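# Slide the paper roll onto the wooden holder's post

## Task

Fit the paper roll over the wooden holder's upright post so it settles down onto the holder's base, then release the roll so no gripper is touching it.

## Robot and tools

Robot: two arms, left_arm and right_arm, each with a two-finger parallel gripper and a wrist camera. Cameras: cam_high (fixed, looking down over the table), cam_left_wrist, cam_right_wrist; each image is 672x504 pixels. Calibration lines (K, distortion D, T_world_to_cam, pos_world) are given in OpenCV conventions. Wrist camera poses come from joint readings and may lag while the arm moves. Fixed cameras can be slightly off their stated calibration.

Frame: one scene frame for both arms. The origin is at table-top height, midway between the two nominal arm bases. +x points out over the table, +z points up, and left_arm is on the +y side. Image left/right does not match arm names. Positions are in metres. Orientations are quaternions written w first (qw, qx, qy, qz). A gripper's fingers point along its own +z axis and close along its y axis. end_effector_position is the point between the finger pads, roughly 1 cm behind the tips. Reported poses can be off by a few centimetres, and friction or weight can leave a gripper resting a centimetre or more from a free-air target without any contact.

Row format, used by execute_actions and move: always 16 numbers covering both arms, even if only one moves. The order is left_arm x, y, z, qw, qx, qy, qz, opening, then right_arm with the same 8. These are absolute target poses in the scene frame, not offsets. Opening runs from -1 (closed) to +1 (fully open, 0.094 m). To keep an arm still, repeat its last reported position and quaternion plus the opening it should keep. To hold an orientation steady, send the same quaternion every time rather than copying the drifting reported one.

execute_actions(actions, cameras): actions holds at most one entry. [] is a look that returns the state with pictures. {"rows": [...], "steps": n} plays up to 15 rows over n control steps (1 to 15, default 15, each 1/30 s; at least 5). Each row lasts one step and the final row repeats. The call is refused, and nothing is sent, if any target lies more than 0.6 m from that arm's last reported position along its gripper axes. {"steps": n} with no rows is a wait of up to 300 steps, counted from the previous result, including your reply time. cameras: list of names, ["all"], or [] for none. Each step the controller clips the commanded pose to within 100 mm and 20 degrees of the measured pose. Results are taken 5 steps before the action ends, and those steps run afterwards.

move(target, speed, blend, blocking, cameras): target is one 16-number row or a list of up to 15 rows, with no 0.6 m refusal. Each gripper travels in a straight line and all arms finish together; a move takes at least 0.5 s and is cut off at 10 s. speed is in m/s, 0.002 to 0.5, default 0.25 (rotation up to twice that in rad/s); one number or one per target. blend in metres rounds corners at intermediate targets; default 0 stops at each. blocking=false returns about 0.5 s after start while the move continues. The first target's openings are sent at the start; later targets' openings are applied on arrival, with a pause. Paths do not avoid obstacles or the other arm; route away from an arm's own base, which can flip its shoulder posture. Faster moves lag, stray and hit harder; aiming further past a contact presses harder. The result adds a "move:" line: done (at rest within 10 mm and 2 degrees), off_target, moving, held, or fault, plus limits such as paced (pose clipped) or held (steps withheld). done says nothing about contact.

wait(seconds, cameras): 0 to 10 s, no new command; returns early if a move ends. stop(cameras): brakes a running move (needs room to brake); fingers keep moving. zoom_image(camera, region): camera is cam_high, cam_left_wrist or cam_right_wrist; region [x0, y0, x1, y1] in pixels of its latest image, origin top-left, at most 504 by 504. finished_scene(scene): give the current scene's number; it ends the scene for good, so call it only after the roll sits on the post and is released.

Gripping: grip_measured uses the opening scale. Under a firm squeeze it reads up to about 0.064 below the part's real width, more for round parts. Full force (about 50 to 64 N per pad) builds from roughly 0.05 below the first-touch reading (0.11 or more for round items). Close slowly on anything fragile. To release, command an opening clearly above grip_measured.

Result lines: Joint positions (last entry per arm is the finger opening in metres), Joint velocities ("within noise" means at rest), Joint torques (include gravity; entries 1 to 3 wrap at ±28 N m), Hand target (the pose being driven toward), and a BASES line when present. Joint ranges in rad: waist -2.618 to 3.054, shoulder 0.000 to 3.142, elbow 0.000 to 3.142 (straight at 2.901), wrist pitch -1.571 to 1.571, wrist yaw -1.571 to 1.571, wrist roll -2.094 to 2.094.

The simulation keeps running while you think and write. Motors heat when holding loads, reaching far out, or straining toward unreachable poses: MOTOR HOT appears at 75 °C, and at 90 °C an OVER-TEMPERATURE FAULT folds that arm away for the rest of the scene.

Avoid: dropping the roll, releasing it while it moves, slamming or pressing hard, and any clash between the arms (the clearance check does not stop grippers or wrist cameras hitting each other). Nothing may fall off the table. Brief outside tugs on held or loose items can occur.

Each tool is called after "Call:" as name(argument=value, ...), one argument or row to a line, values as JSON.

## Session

Call:
execute_actions(
  actions=[],
  cameras=["all"],
)

Scene clock: 0.00 s of 4400.00 s.
left_arm: end_effector_position=(+0.4202, +0.4363, +0.1842) grip_measured=+1.000 end_effector_quat_wxyz=(+0.502, -0.148, +0.852, +0.022) | right_arm: end_effector_position=(+0.3129, -0.0584, +0.2484) grip_measured=+1.000 end_effector_quat_wxyz=(+0.226, -0.313, +0.833, +0.396)
Joint positions: left_arm=[0.514 1.361 0.847 -0.026 0.275 0.032 0.094] | right_arm=[0.374 1.689 1.564 -0.823 -0.767 -0.075 0.094]
Joint velocities: within noise
Joint torques (N m): no reading
Motor temperatures (°C): left_arm=[23 24 21 24 22 21 23] | right_arm=[23 23 22 22 22 23 24]
Heat: left arm: 24 °C; right arm: 24 °C.
Hand target: left_arm +0.4204, +0.4360, +0.1883; +0.505, -0.146, +0.850, +0.022 | right_arm +0.3117, -0.0574, +0.2582; +0.235, -0.319, +0.826, +0.401
camera_calibration:
cam_left_wrist: T_world_to_cam=[[0.309565, -0.923343, 0.227172, 0.226925], [-0.769323, -0.383616, -0.510863, 0.609734], [0.558849, -0.0166232, -0.829103, 0.0287855], [0, 0, 0, 1]] pos_world=[0.382748, 0.443912, 0.283806]
cam_right_wrist: T_world_to_cam=[[0.784237, -0.424313, -0.452692, -0.15854], [-0.588642, -0.739459, -0.326651, 0.24589], [-0.196145, 0.522645, -0.82968, 0.401938], [0, 0, 0, 1]] pos_world=[0.347912, -0.0955156, 0.34203]

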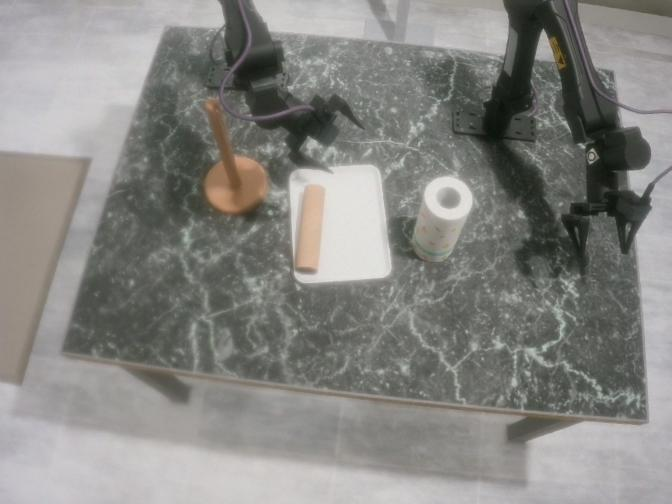

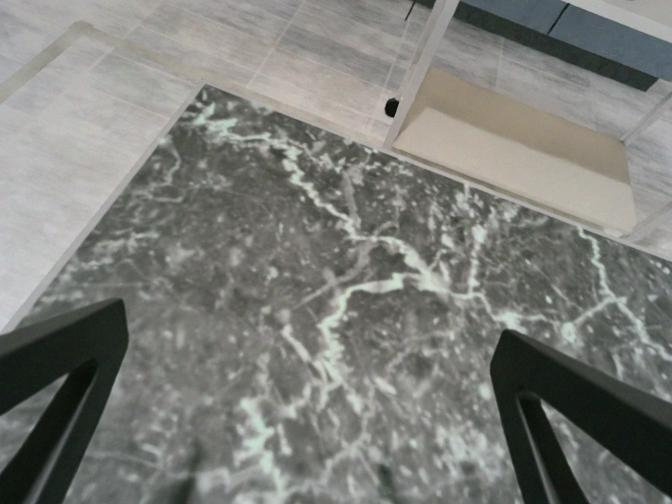

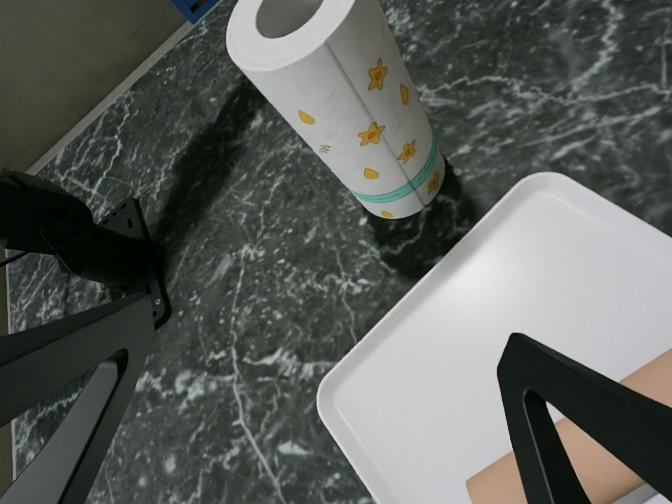

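Call:
zoom_image(
  camera="cam_high",
  region=[190, 80, 290, 230],
)

Call:
zoom_image(
  camera="cam_high",
  region=[390, 160, 490, 280],
)

Scaled by 3.360 from the camera's 672x504 image, which has a finer 960x720 frame.

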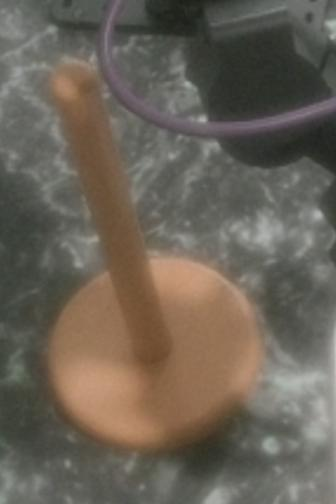

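Scaled by 4.200 from the camera's 672x504 image, which has a finer 960x720 frame.

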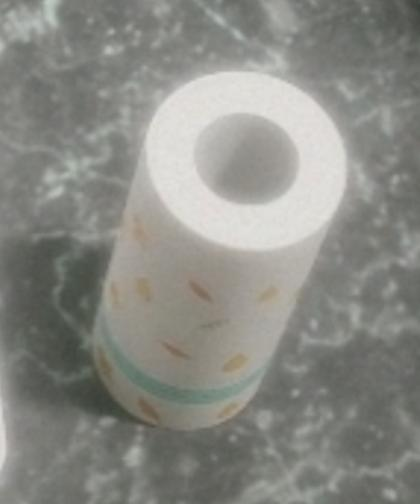

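Call:
move(
  target=[0.4204,0.4360,0.1883,0.505,-0.146,0.850,0.022,1,0.265,0.022,0.13,0.4829,-0.3697,0.7581,0.2356,1],
)

Scene clock: 3.83 s of 4400.00 s.
left_arm: end_effector_position=(+0.4202, +0.4363, +0.1842) grip_measured=+1.000 end_effector_quat_wxyz=(+0.502, -0.148, +0.852, +0.022) | right_arm: end_effector_position=(+0.2661, +0.0227, +0.1411) grip_measured=+1.000 end_effector_quat_wxyz=(+0.487, -0.367, +0.755, +0.243)
Joint positions: left_arm=[0.514 1.361 0.847 -0.026 0.275 0.032 0.094] | right_arm=[0.843 1.582 0.754 0.407 -0.054 -0.014 0.094]
Joint velocities: within noise
Joint torques (N m): left_arm=[0.01 -6.53 7.95 1.98 0.13 -0.01] | right_arm=[0.43 -6 5.5 1.97 0.11 0]
Motor temperatures (°C): left_arm=[23 24 21 25 22 21 23] | right_arm=[23 24 23 23 22 23 24]
Heat: left arm: 25 °C; right arm: 24 °C.
Hand target: left_arm +0.4204, +0.4360, +0.1884; +0.505, -0.146, +0.850, +0.022 | right_arm +0.2649, +0.0218, +0.1302; +0.483, -0.370, +0.758, +0.236
Off the commanded pose: left_arm 0.004 m, 0 deg | right_arm 0.011 m, 1 deg.
Kept back: nothing.
move: off_target (right_arm)
camera_calibration:
cam_left_wrist: T_world_to_cam=[[0.309565, -0.923343, 0.227172, 0.226925], [-0.769323, -0.383616, -0.510863, 0.609734], [0.558849, -0.0166232, -0.829103, 0.0287855], [0, 0, 0, 1]] pos_world=[0.382748, 0.443912, 0.283806]
cam_right_wrist: T_world_to_cam=[[0.829514, -0.550966, 0.09134, -0.221954], [-0.394805, -0.694182, -0.601864, 0.229558], [0.395013, 0.463193, -0.793358, 0.100198], [0, 0, 0, 1]] pos_world=[0.235165, -0.00934519, 0.237929]

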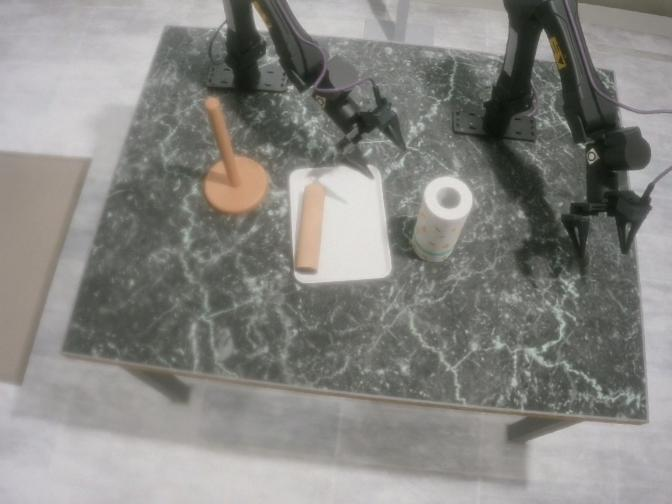

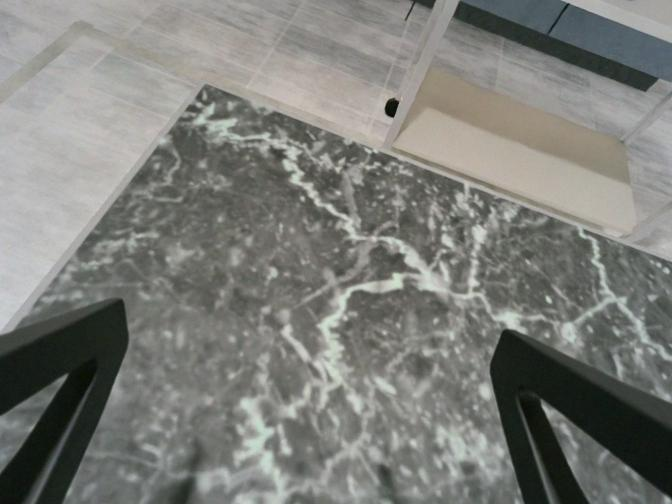

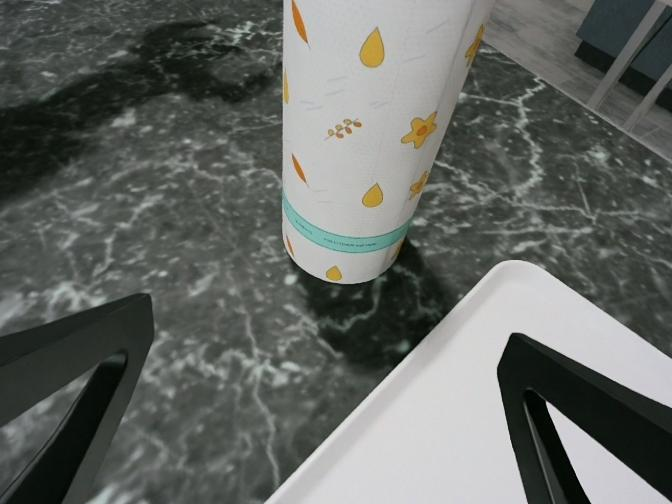

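Call:
move(
  target=[0.4204,0.4360,0.1883,0.505,-0.146,0.850,0.022,1,0.320,0.081,0.105,0.4829,-0.3697,0.7581,0.2356,1],
  speed=0.15,
)

Scene clock: 5.27 s of 4400.00 s.
left_arm: end_effector_position=(+0.4202, +0.4363, +0.1842) grip_measured=+1.000 end_effector_quat_wxyz=(+0.502, -0.148, +0.852, +0.022) | right_arm: end_effector_position=(+0.3113, +0.0747, +0.1001) grip_measured=+1.000 end_effector_quat_wxyz=(+0.472, -0.372, +0.764, +0.236)
Joint positions: left_arm=[0.514 1.361 0.847 -0.026 0.275 0.032 0.094] | right_arm=[0.843 1.912 1 0.452 -0.054 -0.017 0.094]
Joint velocities: within noise
Joint torques (N m): left_arm=[0.05 -6.5 7.84 1.98 0.13 -0.01] | right_arm=[-0.23 -8.75 9.78 1.92 0.04 -0.02]
Motor temperatures (°C): left_arm=[23 24 21 26 22 21 23] | right_arm=[23 24 23 24 22 23 24]
Heat: left arm: 26 °C; right arm: 24 °C.
Hand target: left_arm +0.4204, +0.4360, +0.1884; +0.505, -0.146, +0.850, +0.022 | right_arm +0.3197, +0.0805, +0.1052; +0.483, -0.370, +0.758, +0.236
Off the commanded pose: left_arm 0.004 m, 0 deg | right_arm 0.012 m, 1 deg.
Kept back: nothing.
move: off_target (right_arm)
camera_calibration:
cam_left_wrist: T_world_to_cam=[[0.309565, -0.923343, 0.227172, 0.226925], [-0.769323, -0.383616, -0.510863, 0.609734], [0.558849, -0.0166232, -0.829103, 0.0287855], [0, 0, 0, 1]] pos_world=[0.382748, 0.443912, 0.283806]
cam_right_wrist: T_world_to_cam=[[0.832222, -0.547172, 0.0894916, -0.227971], [-0.407593, -0.713199, -0.570276, 0.260936], [0.375864, 0.43812, -0.816564, 0.0358875], [0, 0, 0, 1]] pos_world=[0.282589, 0.0456374, 0.198511]

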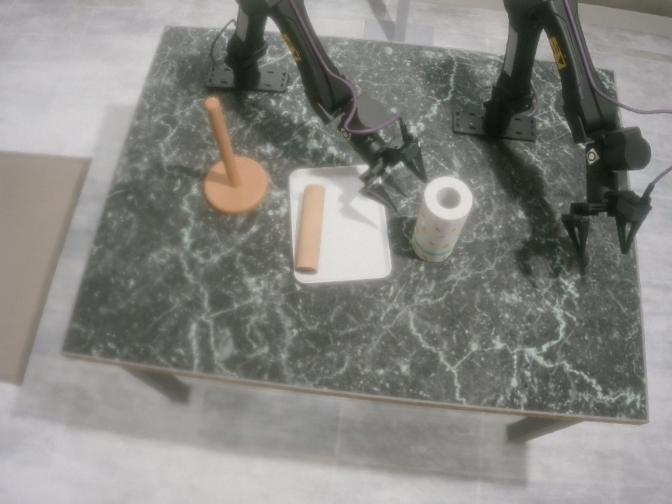

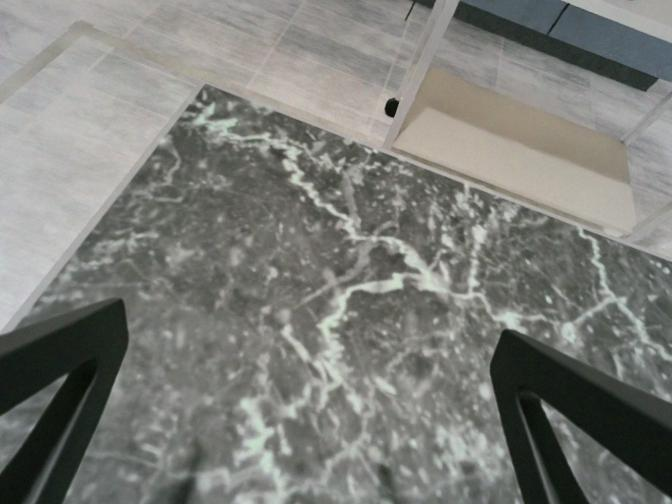

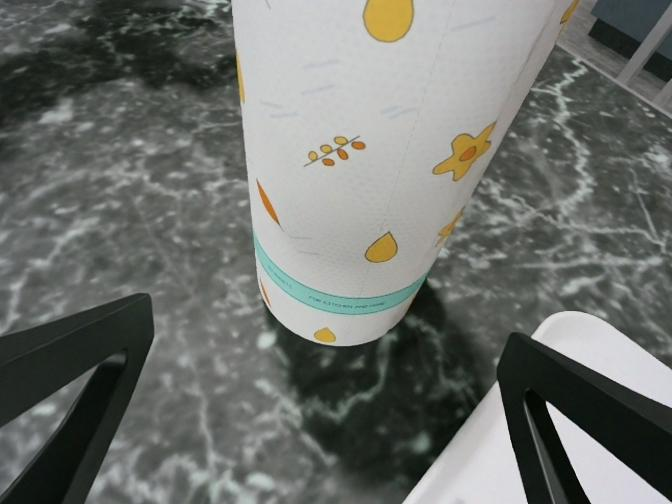

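Call:
move(
  target=[
    [0.4204,0.4360,0.1883,0.505,-0.146,0.850,0.022,1,0.325,0.074,0.113,0.4829,-0.3697,0.7581,0.2356,1],
    [0.4204,0.4360,0.1883,0.505,-0.146,0.850,0.022,1,0.345,0.0995,0.113,0.4829,-0.3697,0.7581,0.2356,1],
  ],
  speed=0.08,
)

Scene clock: 6.83 s of 4400.00 s.
left_arm: end_effector_position=(+0.4202, +0.4363, +0.1842) grip_measured=+1.000 end_effector_quat_wxyz=(+0.502, -0.148, +0.852, +0.022) | right_arm: end_effector_position=(+0.3408, +0.0930, +0.1140) grip_measured=+1.000 end_effector_quat_wxyz=(+0.484, -0.366, +0.760, +0.234)
Joint positions: left_arm=[0.514 1.361 0.847 -0.026 0.275 0.032 0.094] | right_arm=[0.824 1.989 1.156 0.397 -0.055 -0.025 0.094]
Joint velocities: within noise
Joint torques (N m): left_arm=[0.01 -6.57 7.86 1.98 0.11 -0.03] | right_arm=[-0.09 -9.55 10.25 1.69 -0.12 0]
Motor temperatures (°C): left_arm=[23 24 21 26 22 21 23] | right_arm=[23 24 23 24 22 23 24]
Heat: left arm: 26 °C; right arm: 24 °C.
Hand target: left_arm +0.4204, +0.4360, +0.1884; +0.505, -0.146, +0.850, +0.022 | right_arm +0.3448, +0.0991, +0.1130; +0.483, -0.370, +0.758, +0.235
Off the commanded pose: left_arm 0.004 m, 0 deg | right_arm 0.008 m, 1 deg.
Kept back: nothing.
move: done
camera_calibration:
cam_left_wrist: T_world_to_cam=[[0.309565, -0.923343, 0.227172, 0.226925], [-0.769323, -0.383616, -0.510863, 0.609734], [0.558849, -0.0166232, -0.829103, 0.0287855], [0, 0, 0, 1]] pos_world=[0.382748, 0.443912, 0.283806]
cam_right_wrist: T_world_to_cam=[[0.822421, -0.560072, 0.0997137, -0.240383], [-0.405039, -0.699574, -0.588676, 0.29395], [0.399458, 0.443752, -0.802195, 0.0179952], [0, 0, 0, 1]] pos_world=[0.309569, 0.063022, 0.211446]

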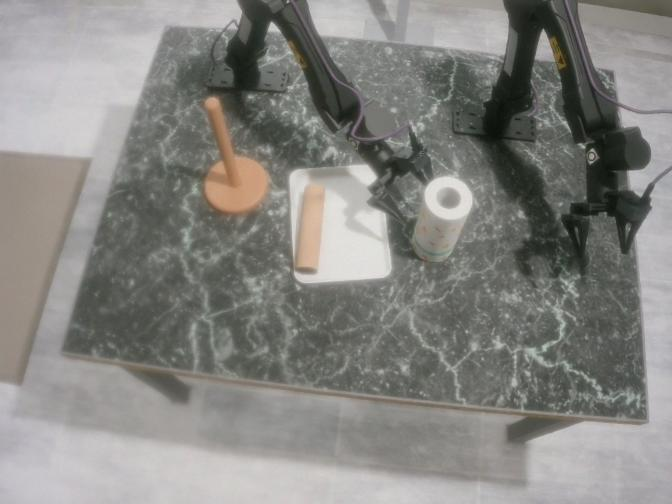

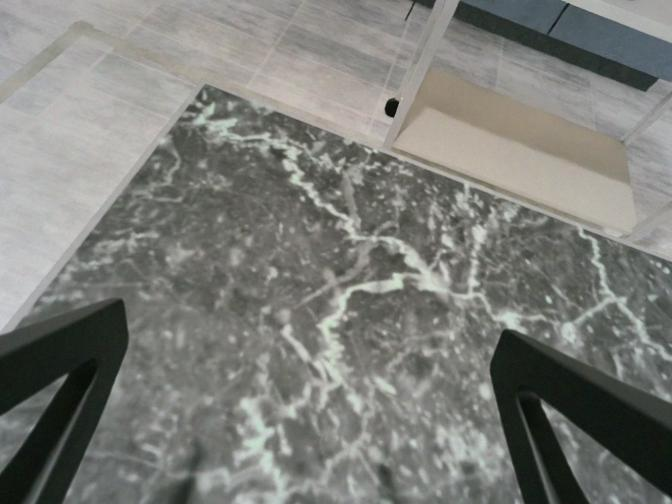

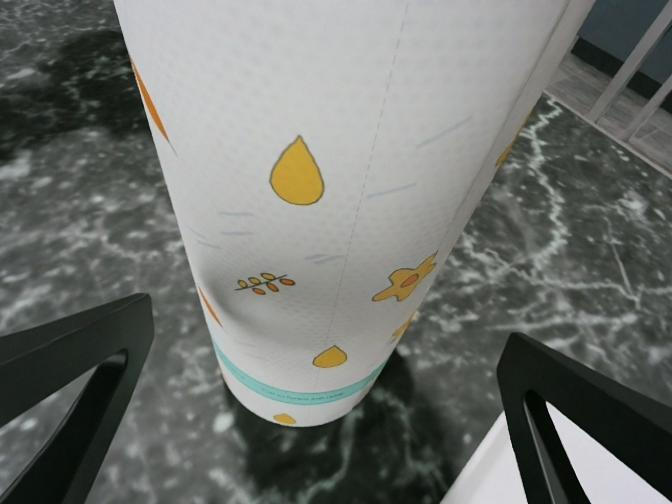

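Call:
move(
  target=[
    [0.4204,0.4360,0.1883,0.505,-0.146,0.850,0.022,1,0.354,0.117,0.113,0.4829,-0.3697,0.7581,0.2356,1],
  ],
  speed=0.06,
)

Scene clock: 8.00 s of 4400.00 s.
left_arm: end_effector_position=(+0.4202, +0.4363, +0.1842) grip_measured=+1.000 end_effector_quat_wxyz=(+0.502, -0.148, +0.852, +0.022) | right_arm: end_effector_position=(+0.3539, +0.1075, +0.1167) grip_measured=+1.000 end_effector_quat_wxyz=(+0.486, -0.365, +0.758, +0.234)
Joint positions: left_arm=[0.514 1.361 0.847 -0.026 0.275 0.032 0.094] | right_arm=[0.824 2.047 1.251 0.365 -0.055 -0.025 0.094]
Joint velocities: within noise
Joint torques (N m): left_arm=[-0.02 -6.5 7.88 1.95 0.11 -0.02] | right_arm=[0.8 -10.06 10.32 1.71 0 0.03]
Motor temperatures (°C): left_arm=[23 24 21 26 22 21 23] | right_arm=[23 24 23 24 22 23 24]
Heat: left arm: 26 °C; right arm: 24 °C.
Hand target: left_arm +0.4204, +0.4360, +0.1884; +0.505, -0.146, +0.850, +0.022 | right_arm +0.3537, +0.1166, +0.1132; +0.483, -0.370, +0.758, +0.236
Off the commanded pose: left_arm 0.004 m, 0 deg | right_arm 0.010 m, 1 deg.
Kept back: nothing.
move: done
camera_calibration:
cam_left_wrist: T_world_to_cam=[[0.309565, -0.923343, 0.227172, 0.226925], [-0.769323, -0.383616, -0.510863, 0.609734], [0.558849, -0.0166232, -0.829103, 0.0287855], [0, 0, 0, 1]] pos_world=[0.382748, 0.443912, 0.283806]
cam_right_wrist: T_world_to_cam=[[0.822038, -0.560498, 0.10048, -0.243186], [-0.402776, -0.697061, -0.593192, 0.31046], [0.402524, 0.447155, -0.798766, 0.00660413], [0, 0, 0, 1]] pos_world=[0.322296, 0.0771514, 0.213873]

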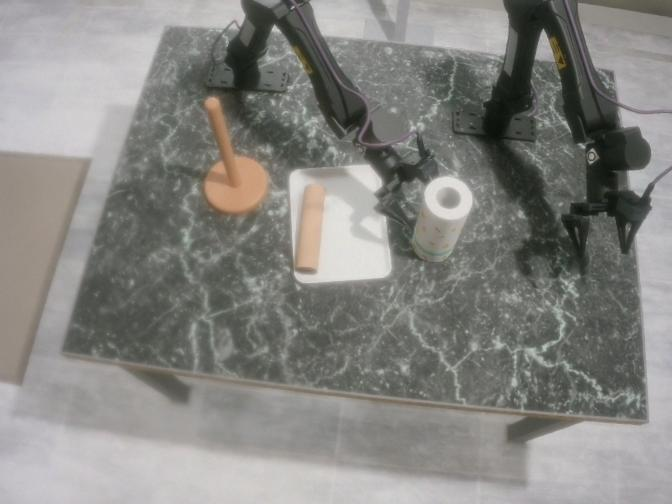

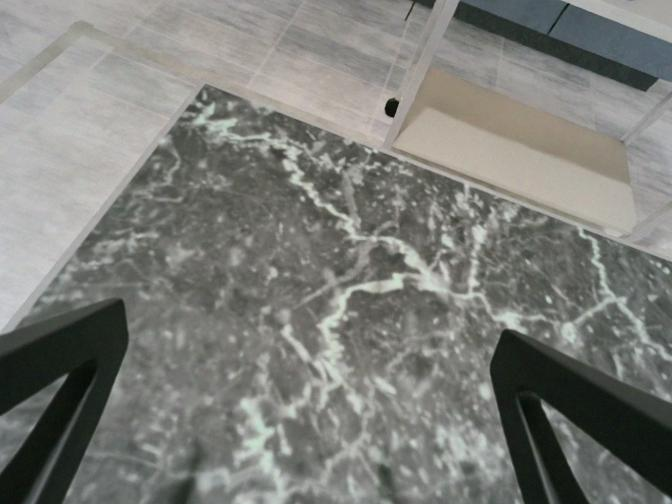

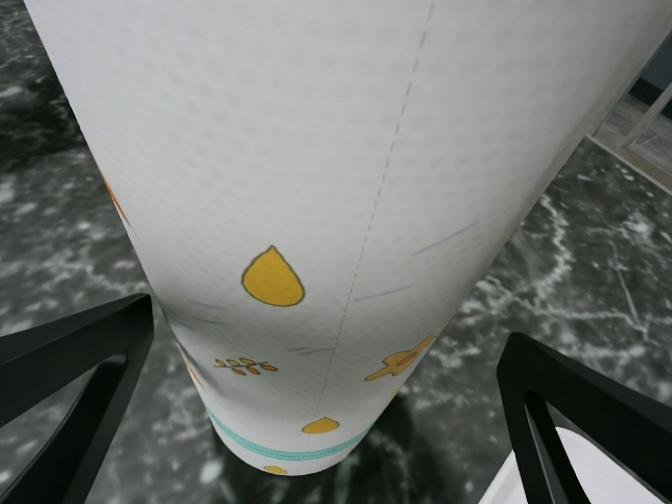

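Call:
move(
  target=[
    [0.4204,0.4360,0.1883,0.505,-0.146,0.850,0.022,1,0.344,0.119,0.113,0.4829,-0.3697,0.7581,0.2356,1],
  ],
  speed=0.06,
  cameras=["cam_right_wrist"],
)

Scene clock: 8.93 s of 4400.00 s.
left_arm: end_effector_position=(+0.4202, +0.4363, +0.1842) grip_measured=+1.000 end_effector_quat_wxyz=(+0.502, -0.148, +0.852, +0.022) | right_arm: end_effector_position=(+0.3434, +0.1160, +0.1161) grip_measured=+1.000 end_effector_quat_wxyz=(+0.483, -0.373, +0.755, +0.238)
Joint positions: left_arm=[0.514 1.361 0.847 -0.026 0.275 0.032 0.094] | right_arm=[0.85 2.047 1.251 0.362 -0.049 -0.023 0.094]
Joint velocities: within noise
Joint torques (N m): left_arm=[0.02 -6.48 7.9 1.98 0.12 -0.01] | right_arm=[0.49 -11.34 7.94 1.77 0.17 0.11]
Motor temperatures (°C): left_arm=[23 24 21 26 22 21 23] | right_arm=[23 24 23 24 22 23 24]
Heat: left arm: 26 °C; right arm: 24 °C.
Hand target: left_arm +0.4204, +0.4360, +0.1884; +0.505, -0.146, +0.850, +0.022 | right_arm +0.3440, +0.1189, +0.1132; +0.483, -0.370, +0.758, +0.236
Off the commanded pose: left_arm 0.004 m, 0 deg | right_arm 0.004 m, 1 deg.
Kept back: nothing.
move: done
camera_calibration:
cam_right_wrist: T_world_to_cam=[[0.832308, -0.545081, 0.100747, -0.235111], [-0.390723, -0.705825, -0.590887, 0.308436], [0.393191, 0.452436, -0.800439, 0.00927926], [0, 0, 0, 1]] pos_world=[0.31255, 0.0853489, 0.213365]
Images, in order (width x height): cam_right_wrist 672x504.

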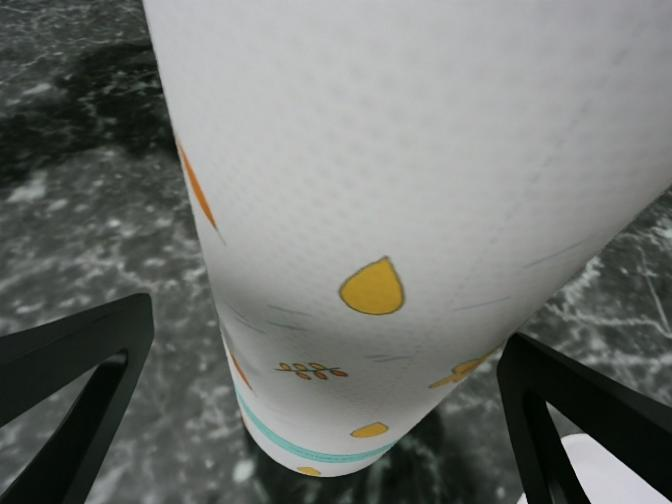

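Call:
move(
  target=[
    [0.4204,0.4360,0.1883,0.505,-0.146,0.850,0.022,1,0.3515,0.1135,0.113,0.4829,-0.3697,0.7581,0.2356,1],
  ],
  speed=0.06,
  cameras=["cam_right_wrist"],
)

Scene clock: 9.93 s of 4400.00 s.
left_arm: end_effector_position=(+0.4202, +0.4363, +0.1842) grip_measured=+1.000 end_effector_quat_wxyz=(+0.502, -0.148, +0.852, +0.022) | right_arm: end_effector_position=(+0.3467, +0.1133, +0.1161) grip_measured=+1.000 end_effector_quat_wxyz=(+0.484, -0.370, +0.757, +0.236)
Joint positions: left_arm=[0.514 1.361 0.847 -0.026 0.275 0.032 0.094] | right_arm=[0.843 2.047 1.251 0.362 -0.047 -0.023 0.094]
Joint velocities: within noise
Joint torques (N m): left_arm=[-0.01 -6.57 7.83 1.96 0.1 -0.01] | right_arm=[-0.64 -11.26 8.29 1.76 -0.1 0]
Motor temperatures (°C): left_arm=[23 24 21 26 22 21 23] | right_arm=[23 24 23 25 22 23 24]
Heat: left arm: 26 °C; right arm: 25 °C.
Hand target: left_arm +0.4204, +0.4360, +0.1884; +0.505, -0.146, +0.850, +0.022 | right_arm +0.3514, +0.1135, +0.1132; +0.483, -0.370, +0.758, +0.236
Off the commanded pose: left_arm 0.004 m, 0 deg | right_arm 0.006 m, 0 deg.
Kept back: nothing.
move: done
camera_calibration:
cam_right_wrist: T_world_to_cam=[[0.827672, -0.552042, 0.101035, -0.236959], [-0.396522, -0.702636, -0.590825, 0.309434], [0.397151, 0.448947, -0.800449, 0.00824187], [0, 0, 0, 1]] pos_world=[0.315548, 0.0829075, 0.213359]
Images, in order (width x height): cam_right_wrist 672x504.

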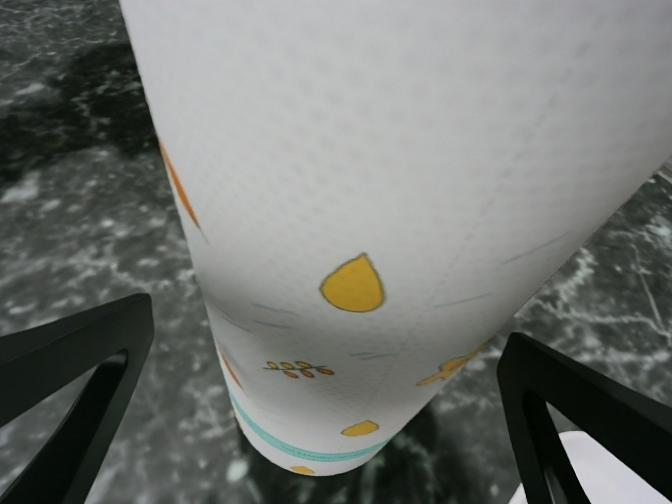

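Call:
move(
  target=[
    [0.4204,0.4360,0.1883,0.505,-0.146,0.850,0.022,1,0.3555,0.1105,0.113,0.4829,-0.3697,0.7581,0.2356,1],
  ],
  speed=0.06,
  cameras=["cam_right_wrist"],
)

Scene clock: 10.87 s of 4400.00 s.
left_arm: end_effector_position=(+0.4202, +0.4363, +0.1842) grip_measured=+1.000 end_effector_quat_wxyz=(+0.502, -0.148, +0.852, +0.022) | right_arm: end_effector_position=(+0.3515, +0.1092, +0.1161) grip_measured=+1.000 end_effector_quat_wxyz=(+0.485, -0.367, +0.758, +0.234)
Joint positions: left_arm=[0.514 1.361 0.847 -0.026 0.275 0.032 0.094] | right_arm=[0.831 2.047 1.251 0.362 -0.05 -0.024 0.094]
Joint velocities: within noise
Joint torques (N m): left_arm=[0.03 -6.53 7.94 1.96 0.11 0] | right_arm=[-0.7 -11.08 8.51 1.74 -0.17 -0.03]
Motor temperatures (°C): left_arm=[23 24 21 27 22 21 23] | right_arm=[23 24 23 25 22 23 24]
Heat: left arm: 27 °C; right arm: 25 °C.
Hand target: left_arm +0.4204, +0.4360, +0.1884; +0.505, -0.146, +0.850, +0.022 | right_arm +0.3554, +0.1104, +0.1132; +0.483, -0.369, +0.758, +0.236
Off the commanded pose: left_arm 0.004 m, 0 deg | right_arm 0.005 m, 0 deg.
Kept back: nothing.
move: done
camera_calibration:
cam_right_wrist: T_world_to_cam=[[0.822984, -0.558987, 0.101145, -0.240815], [-0.402347, -0.699281, -0.590867, 0.310149], [0.401016, 0.445579, -0.800404, 0.00718766], [0, 0, 0, 1]] pos_world=[0.320092, 0.0790662, 0.213367]
Images, in order (width x height): cam_right_wrist 672x504.

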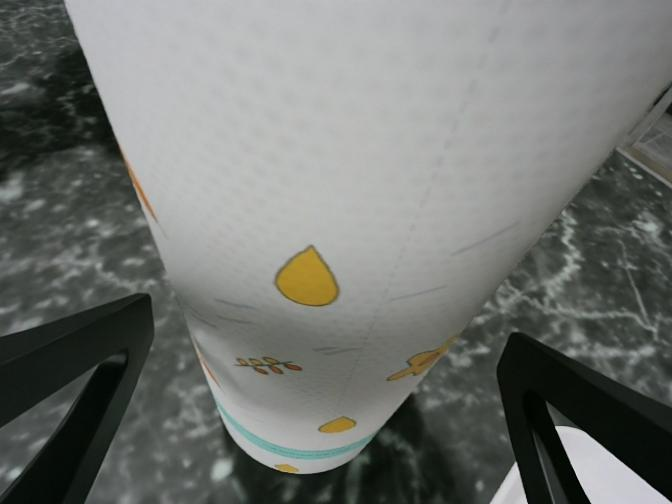

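Call:
move(
  target=[
    [0.4204,0.4360,0.1883,0.505,-0.146,0.850,0.022,1,0.376,0.1375,0.113,0.4829,-0.3697,0.7581,0.2356,1],
  ],
  speed=0.05,
)

Scene clock: 12.07 s of 4400.00 s.
left_arm: end_effector_position=(+0.4202, +0.4363, +0.1842) grip_measured=+1.000 end_effector_quat_wxyz=(+0.502, -0.148, +0.852, +0.022) | right_arm: end_effector_position=(+0.3717, +0.1322, +0.1182) grip_measured=+1.000 end_effector_quat_wxyz=(+0.487, -0.366, +0.757, +0.235)
Joint positions: left_arm=[0.514 1.361 0.847 -0.026 0.275 0.032 0.094] | right_arm=[0.831 2.143 1.412 0.304 -0.051 -0.025 0.094]
Joint velocities: within noise
Joint torques (N m): left_arm=[0.02 -6.53 7.97 2 0.12 0] | right_arm=[-0.13 -10.97 10.43 1.67 -0.12 0.02]
Motor temperatures (°C): left_arm=[23 25 21 27 22 21 23] | right_arm=[23 25 24 25 22 23 24]
Heat: left arm: 27 °C; right arm: 25 °C.
Hand target: left_arm +0.4204, +0.4360, +0.1884; +0.505, -0.146, +0.850, +0.022 | right_arm +0.3756, +0.1372, +0.1129; +0.483, -0.370, +0.758, +0.236
Off the commanded pose: left_arm 0.004 m, 0 deg | right_arm 0.009 m, 1 deg.
Kept back: nothing.
move: done
camera_calibration:
cam_left_wrist: T_world_to_cam=[[0.309565, -0.923343, 0.227172, 0.226925], [-0.769323, -0.383616, -0.510863, 0.609734], [0.558849, -0.0166232, -0.829103, 0.0287855], [0, 0, 0, 1]] pos_world=[0.382748, 0.443912, 0.283806]
cam_right_wrist: T_world_to_cam=[[0.823329, -0.558386, 0.10166, -0.245052], [-0.399607, -0.697504, -0.594813, 0.334861], [0.403043, 0.449103, -0.79741, -0.0110171], [0, 0, 0, 1]] pos_world=[0.340012, 0.101681, 0.215306]

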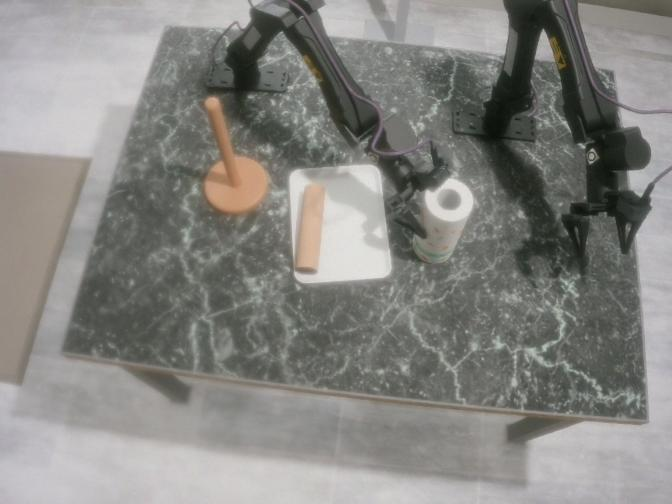

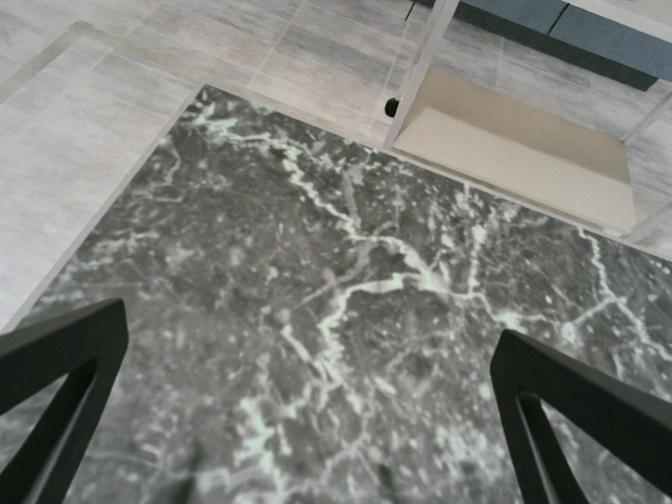

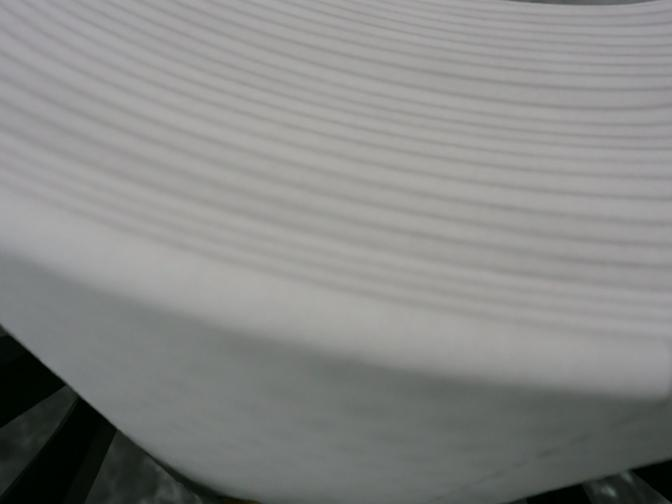

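Call:
zoom_image(
  camera="cam_high",
  region=[390, 130, 490, 280],
)

Scaled by 3.360 from the camera's 672x504 image, which has a finer 960x720 frame.

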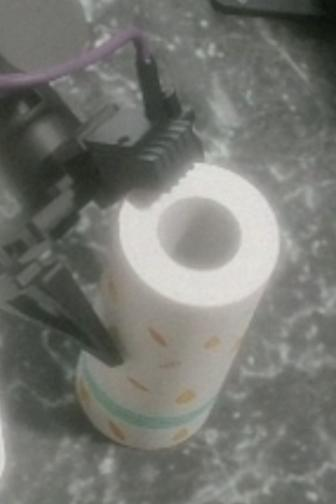

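Call:
move(
  target=[
    [0.4204,0.4360,0.1883,0.505,-0.146,0.850,0.022,1,0.375,0.1365,0.108,0.5595,-0.3431,0.7034,0.2729,1],
  ],
  speed=0.08,
)

Call:
zoom_image(
  camera="cam_high",
  region=[390, 130, 490, 280],
)

Scene clock: 15.70 s of 4400.00 s.
left_arm: end_effector_position=(+0.4202, +0.4363, +0.1842) grip_measured=+1.000 end_effector_quat_wxyz=(+0.502, -0.148, +0.852, +0.022) | right_arm: end_effector_position=(+0.3758, +0.1378, +0.1267) grip_measured=+1.000 end_effector_quat_wxyz=(+0.570, -0.341, +0.697, +0.271)
Joint positions: left_arm=[0.514 1.361 0.847 -0.026 0.275 0.032 0.094] | right_arm=[0.831 2.201 1.302 0.694 -0.055 -0.022 0.094]
Joint velocities: within noise
Joint torques (N m): left_arm=[0.05 -6.56 7.9 1.97 0.11 0.01] | right_arm=[-0.28 -11.07 5.42 2.07 -0.11 0.1]
Motor temperatures (°C): left_arm=[23 25 22 27 22 21 23] | right_arm=[23 25 24 25 22 23 24]
Heat: left arm: 27 °C; right arm: 25 °C.
Hand target: left_arm +0.4204, +0.4360, +0.1884; +0.505, -0.146, +0.850, +0.022 | right_arm +0.3746, +0.1362, +0.1081; +0.559, -0.343, +0.704, +0.273
Off the commanded pose: left_arm 0.004 m, 0 deg | right_arm 0.019 m, 1 deg.
Kept back: nothing.
move: off_target (right_arm)
camera_calibration:
cam_left_wrist: T_world_to_cam=[[0.309565, -0.923343, 0.227172, 0.226925], [-0.769323, -0.383616, -0.510863, 0.609734], [0.558849, -0.0166232, -0.829103, 0.0287855], [0, 0, 0, 1]] pos_world=[0.382748, 0.443912, 0.283806]
cam_right_wrist: T_world_to_cam=[[0.808199, -0.575503, 0.124942, -0.241114], [-0.299201, -0.584003, -0.754598, 0.312317], [0.50724, 0.572483, -0.644182, -0.0839812], [0, 0, 0, 1]] pos_world=[0.330913, 0.0917101, 0.2117]

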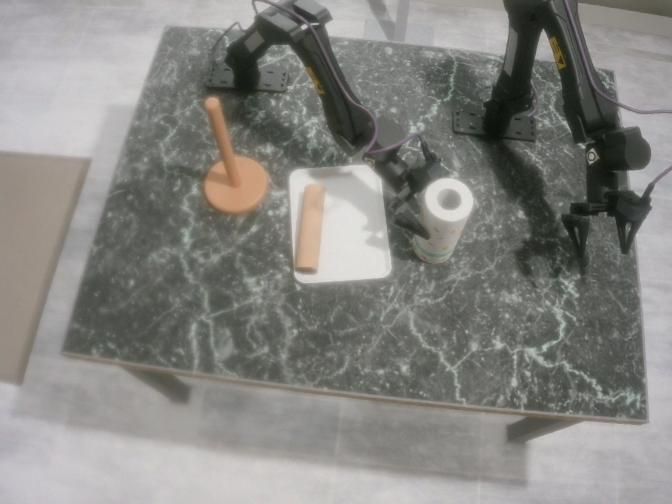

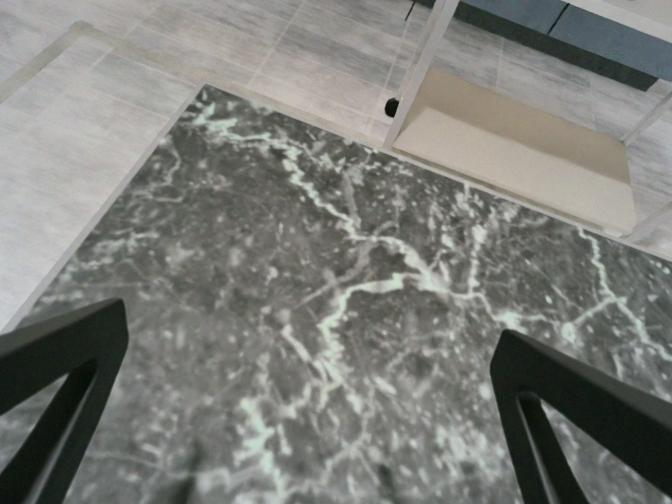

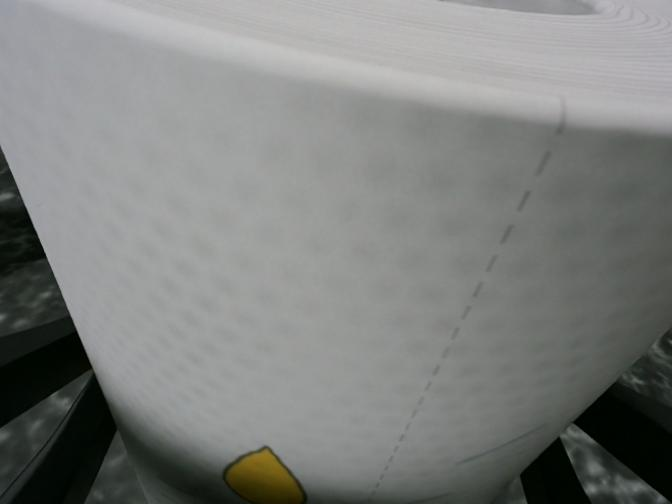

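Scaled by 3.360 from the camera's 672x504 image, which has a finer 960x720 frame.

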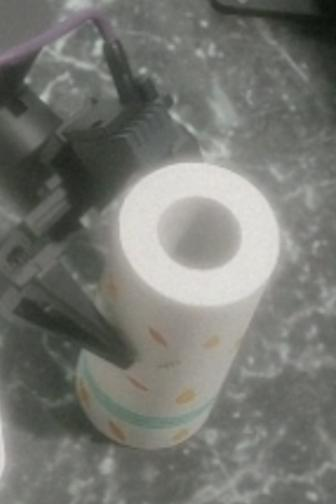

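Call:
execute_actions(
  actions=[
    {"rows":[[0.4204,0.4360,0.1883,0.505,-0.146,0.850,0.022,1,0.375,0.1365,0.108,0.5595,-0.3431,0.7034,0.2729,0.85],[0.4204,0.4360,0.1883,0.505,-0.146,0.850,0.022,1,0.375,0.1365,0.108,0.5595,-0.3431,0.7034,0.2729,0.8],[0.4204,0.4360,0.1883,0.505,-0.146,0.850,0.022,1,0.375,0.1365,0.108,0.5595,-0.3431,0.7034,0.2729,0.75],[0.4204,0.4360,0.1883,0.505,-0.146,0.850,0.022,1,0.375,0.1365,0.108,0.5595,-0.3431,0.7034,0.2729,0.55]],"steps":15},
  ],
)

Call:
wait(
  seconds=0.3,
)

Call:
zoom_image(
  camera="cam_high",
  region=[390, 130, 490, 280],
)

Scene clock: 16.33 s of 4400.00 s.
left_arm: end_effector_position=(+0.4202, +0.4363, +0.1842) grip_measured=+1.000 end_effector_quat_wxyz=(+0.502, -0.148, +0.852, +0.022) | right_arm: end_effector_position=(+0.3757, +0.1380, +0.1272) grip_measured=+0.636 end_effector_quat_wxyz=(+0.570, -0.341, +0.696, +0.272)
Joint positions: left_arm=[0.514 1.361 0.847 -0.026 0.275 0.032 0.094] | right_arm=[0.831 2.201 1.302 0.696 -0.056 -0.022 0.077]
Joint velocities: within noise
Joint torques (N m): left_arm=[0.03 -6.46 7.88 1.99 0.12 0] | right_arm=[-0.21 -11.04 5.39 2.07 -0.11 0.11]
Motor temperatures (°C): left_arm=[23 25 22 27 22 21 23] | right_arm=[23 25 24 26 22 23 24]
Heat: left arm: 27 °C; right arm: 26 °C.
Steps of this call (1-9: nothing new was sent; 10-19: this action's first 10). Readings (end_effector_position of left_arm | right_arm):
10: (+0.4202, +0.4363, +0.1842) | (+0.3757, +0.1380, +0.1271)
11: (+0.4202, +0.4363, +0.1842) | (+0.3757, +0.1380, +0.1272)
13: (+0.4202, +0.4363, +0.1842) | (+0.3757, +0.1380, +0.1272)
17: (+0.4202, +0.4363, +0.1842) | (+0.3757, +0.1380, +0.1272)
19: the state above

Scene clock: 16.80 s of 4400.00 s.
left_arm: end_effector_position=(+0.4202, +0.4363, +0.1842) grip_measured=+1.000 end_effector_quat_wxyz=(+0.502, -0.148, +0.852, +0.022) | right_arm: end_effector_position=(+0.3757, +0.1380, +0.1272) grip_measured=+0.640 end_effector_quat_wxyz=(+0.570, -0.341, +0.696, +0.272)
Joint positions: left_arm=[0.514 1.361 0.847 -0.026 0.275 0.032 0.094] | right_arm=[0.831 2.201 1.302 0.696 -0.056 -0.022 0.077]
Joint velocities: within noise
Joint torques (N m): left_arm=[-0.01 -6.48 7.88 1.97 0.11 -0.02] | right_arm=[-0.31 -11.07 5.42 2.07 -0.13 0.09]
Motor temperatures (°C): left_arm=[23 25 22 27 22 21 23] | right_arm=[23 25 24 26 22 23 24]
Heat: left arm: 27 °C; right arm: 26 °C.
Hand target: left_arm +0.4204, +0.4360, +0.1884; +0.505, -0.146, +0.850, +0.022 | right_arm +0.3746, +0.1362, +0.1081; +0.559, -0.343, +0.704, +0.273
Off the commanded pose: left_arm 0.004 m, 0 deg | right_arm 0.019 m, 2 deg.
Steps of this call (1-5: your previous action's last 5; 6-14: nothing new was sent). Readings (end_effector_position of left_arm | right_arm):
1: (+0.4202, +0.4363, +0.1842) | (+0.3757, +0.1380, +0.1272)
2: (+0.4202, +0.4363, +0.1842) | (+0.3757, +0.1380, +0.1272)
4: (+0.4202, +0.4363, +0.1842) | (+0.3757, +0.1380, +0.1272)
8: (+0.4202, +0.4363, +0.1842) | (+0.3757, +0.1380, +0.1272)
14: the state above
camera_calibration:
cam_left_wrist: T_world_to_cam=[[0.309565, -0.923343, 0.227172, 0.226925], [-0.769323, -0.383616, -0.510863, 0.609734], [0.558849, -0.0166232, -0.829103, 0.0287855], [0, 0, 0, 1]] pos_world=[0.382748, 0.443912, 0.283806]
cam_right_wrist: T_world_to_cam=[[0.808914, -0.57468, 0.124101, -0.241188], [-0.29808, -0.582821, -0.755955, 0.312354], [0.506761, 0.574511, -0.642752, -0.0840252], [0, 0, 0, 1]] pos_world=[0.330788, 0.0917135, 0.21205]

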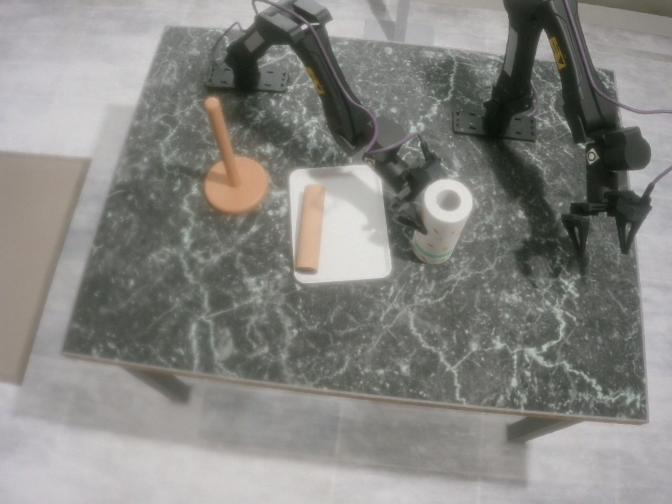

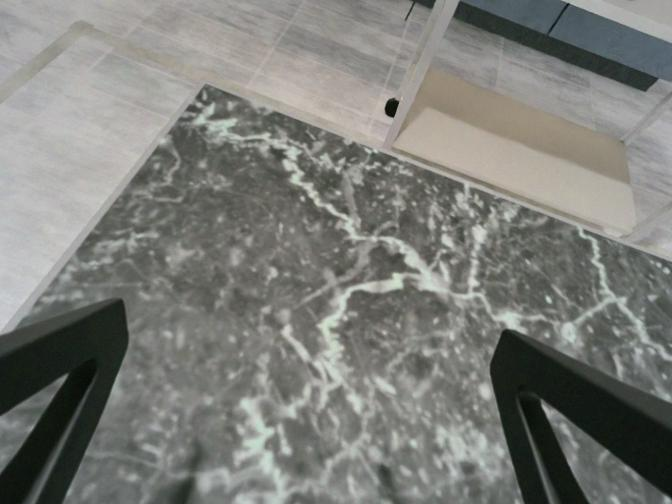

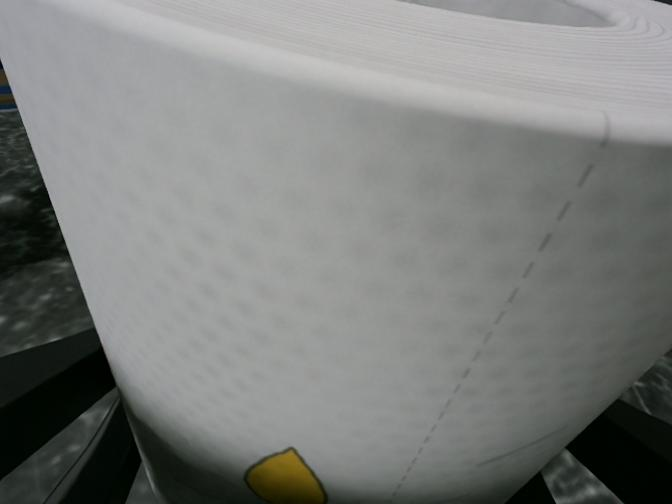

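Scaled by 3.360 from the camera's 672x504 image, which has a finer 960x720 frame.

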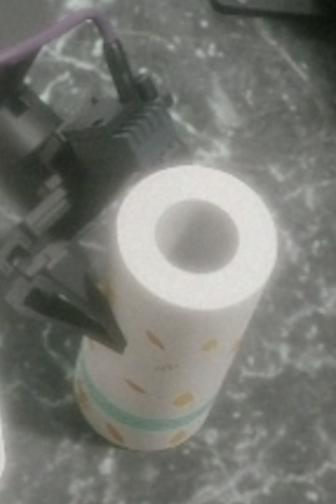

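Call:
move(
  target=[
    [0.4204,0.4360,0.1883,0.505,-0.146,0.850,0.022,1,0.375,0.1365,0.18,0.5595,-0.3431,0.7034,0.2729,0.45],
  ],
  speed=0.1,
)

Call:
zoom_image(
  camera="cam_high",
  region=[390, 100, 490, 250],
)

Scene clock: 19.00 s of 4400.00 s.
left_arm: end_effector_position=(+0.4202, +0.4363, +0.1842) grip_measured=+1.000 end_effector_quat_wxyz=(+0.502, -0.148, +0.852, +0.022) | right_arm: end_effector_position=(+0.3714, +0.1332, +0.1304) grip_measured=+0.642 end_effector_quat_wxyz=(+0.531, -0.354, +0.726, +0.256)
Joint positions: left_arm=[0.514 1.361 0.847 -0.026 0.275 0.032 0.094] | right_arm=[0.831 2.14 1.336 0.494 -0.056 -0.022 0.077]
Joint velocities: within noise
Joint torques (N m): left_arm=[0.01 -6.5 7.88 1.99 0.13 -0.02] | right_arm=[-0.21 -19.17 10.33 1.74 -0.12 0.11]
Motor temperatures (°C): left_arm=[23 25 22 27 22 21 23] | right_arm=[23 26 24 26 22 23 24]
Heat: left arm: 27 °C; right arm: 26 °C.
Hand target: left_arm +0.4204, +0.4360, +0.1884; +0.505, -0.146, +0.850, +0.022 | right_arm +0.3741, +0.1357, +0.1793; +0.560, -0.343, +0.703, +0.273
Off the commanded pose: left_arm 0.004 m, 0 deg | right_arm 0.050 m, 5 deg.
Kept back: nothing.
move: off_target (right_arm)
camera_calibration:
cam_left_wrist: T_world_to_cam=[[0.309565, -0.923343, 0.227172, 0.226925], [-0.769323, -0.383616, -0.510863, 0.609734], [0.558849, -0.0166232, -0.829103, 0.0287855], [0, 0, 0, 1]] pos_world=[0.382748, 0.443912, 0.283806]
cam_right_wrist: T_world_to_cam=[[0.817324, -0.56522, 0.111836, -0.243671], [-0.349402, -0.640548, -0.683825, 0.328015], [0.458148, 0.519831, -0.721024, -0.0415125], [0, 0, 0, 1]] pos_world=[0.332786, 0.0939611, 0.221624]

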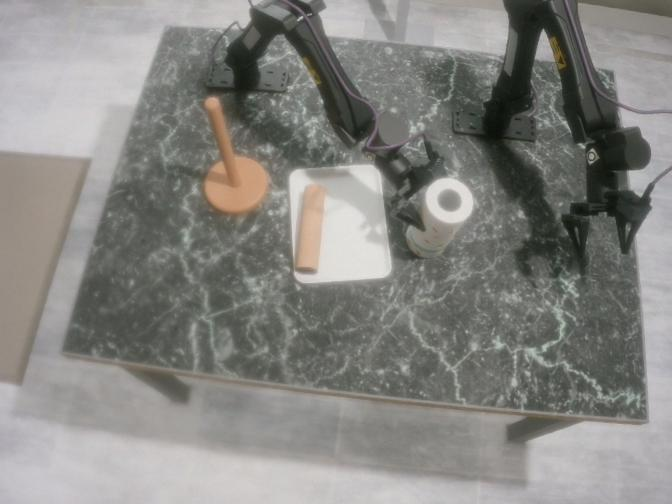

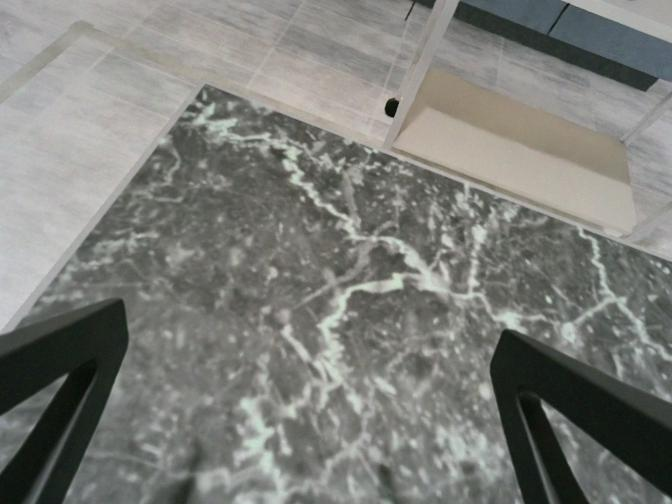

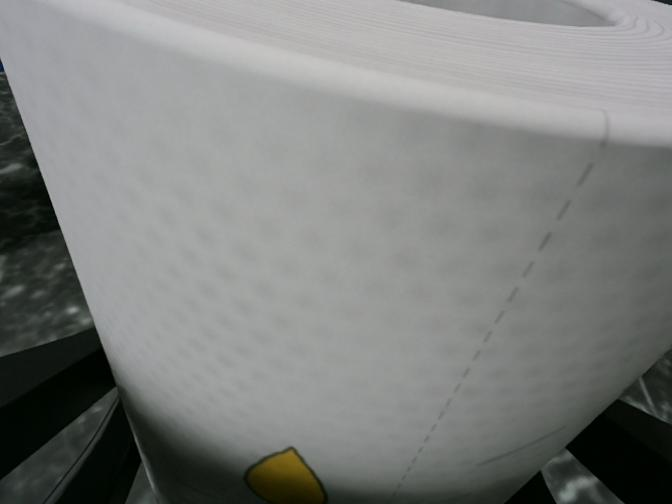

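Scaled by 3.360 from the camera's 672x504 image, which has a finer 960x720 frame.

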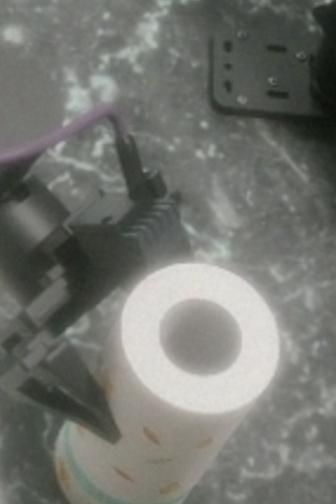

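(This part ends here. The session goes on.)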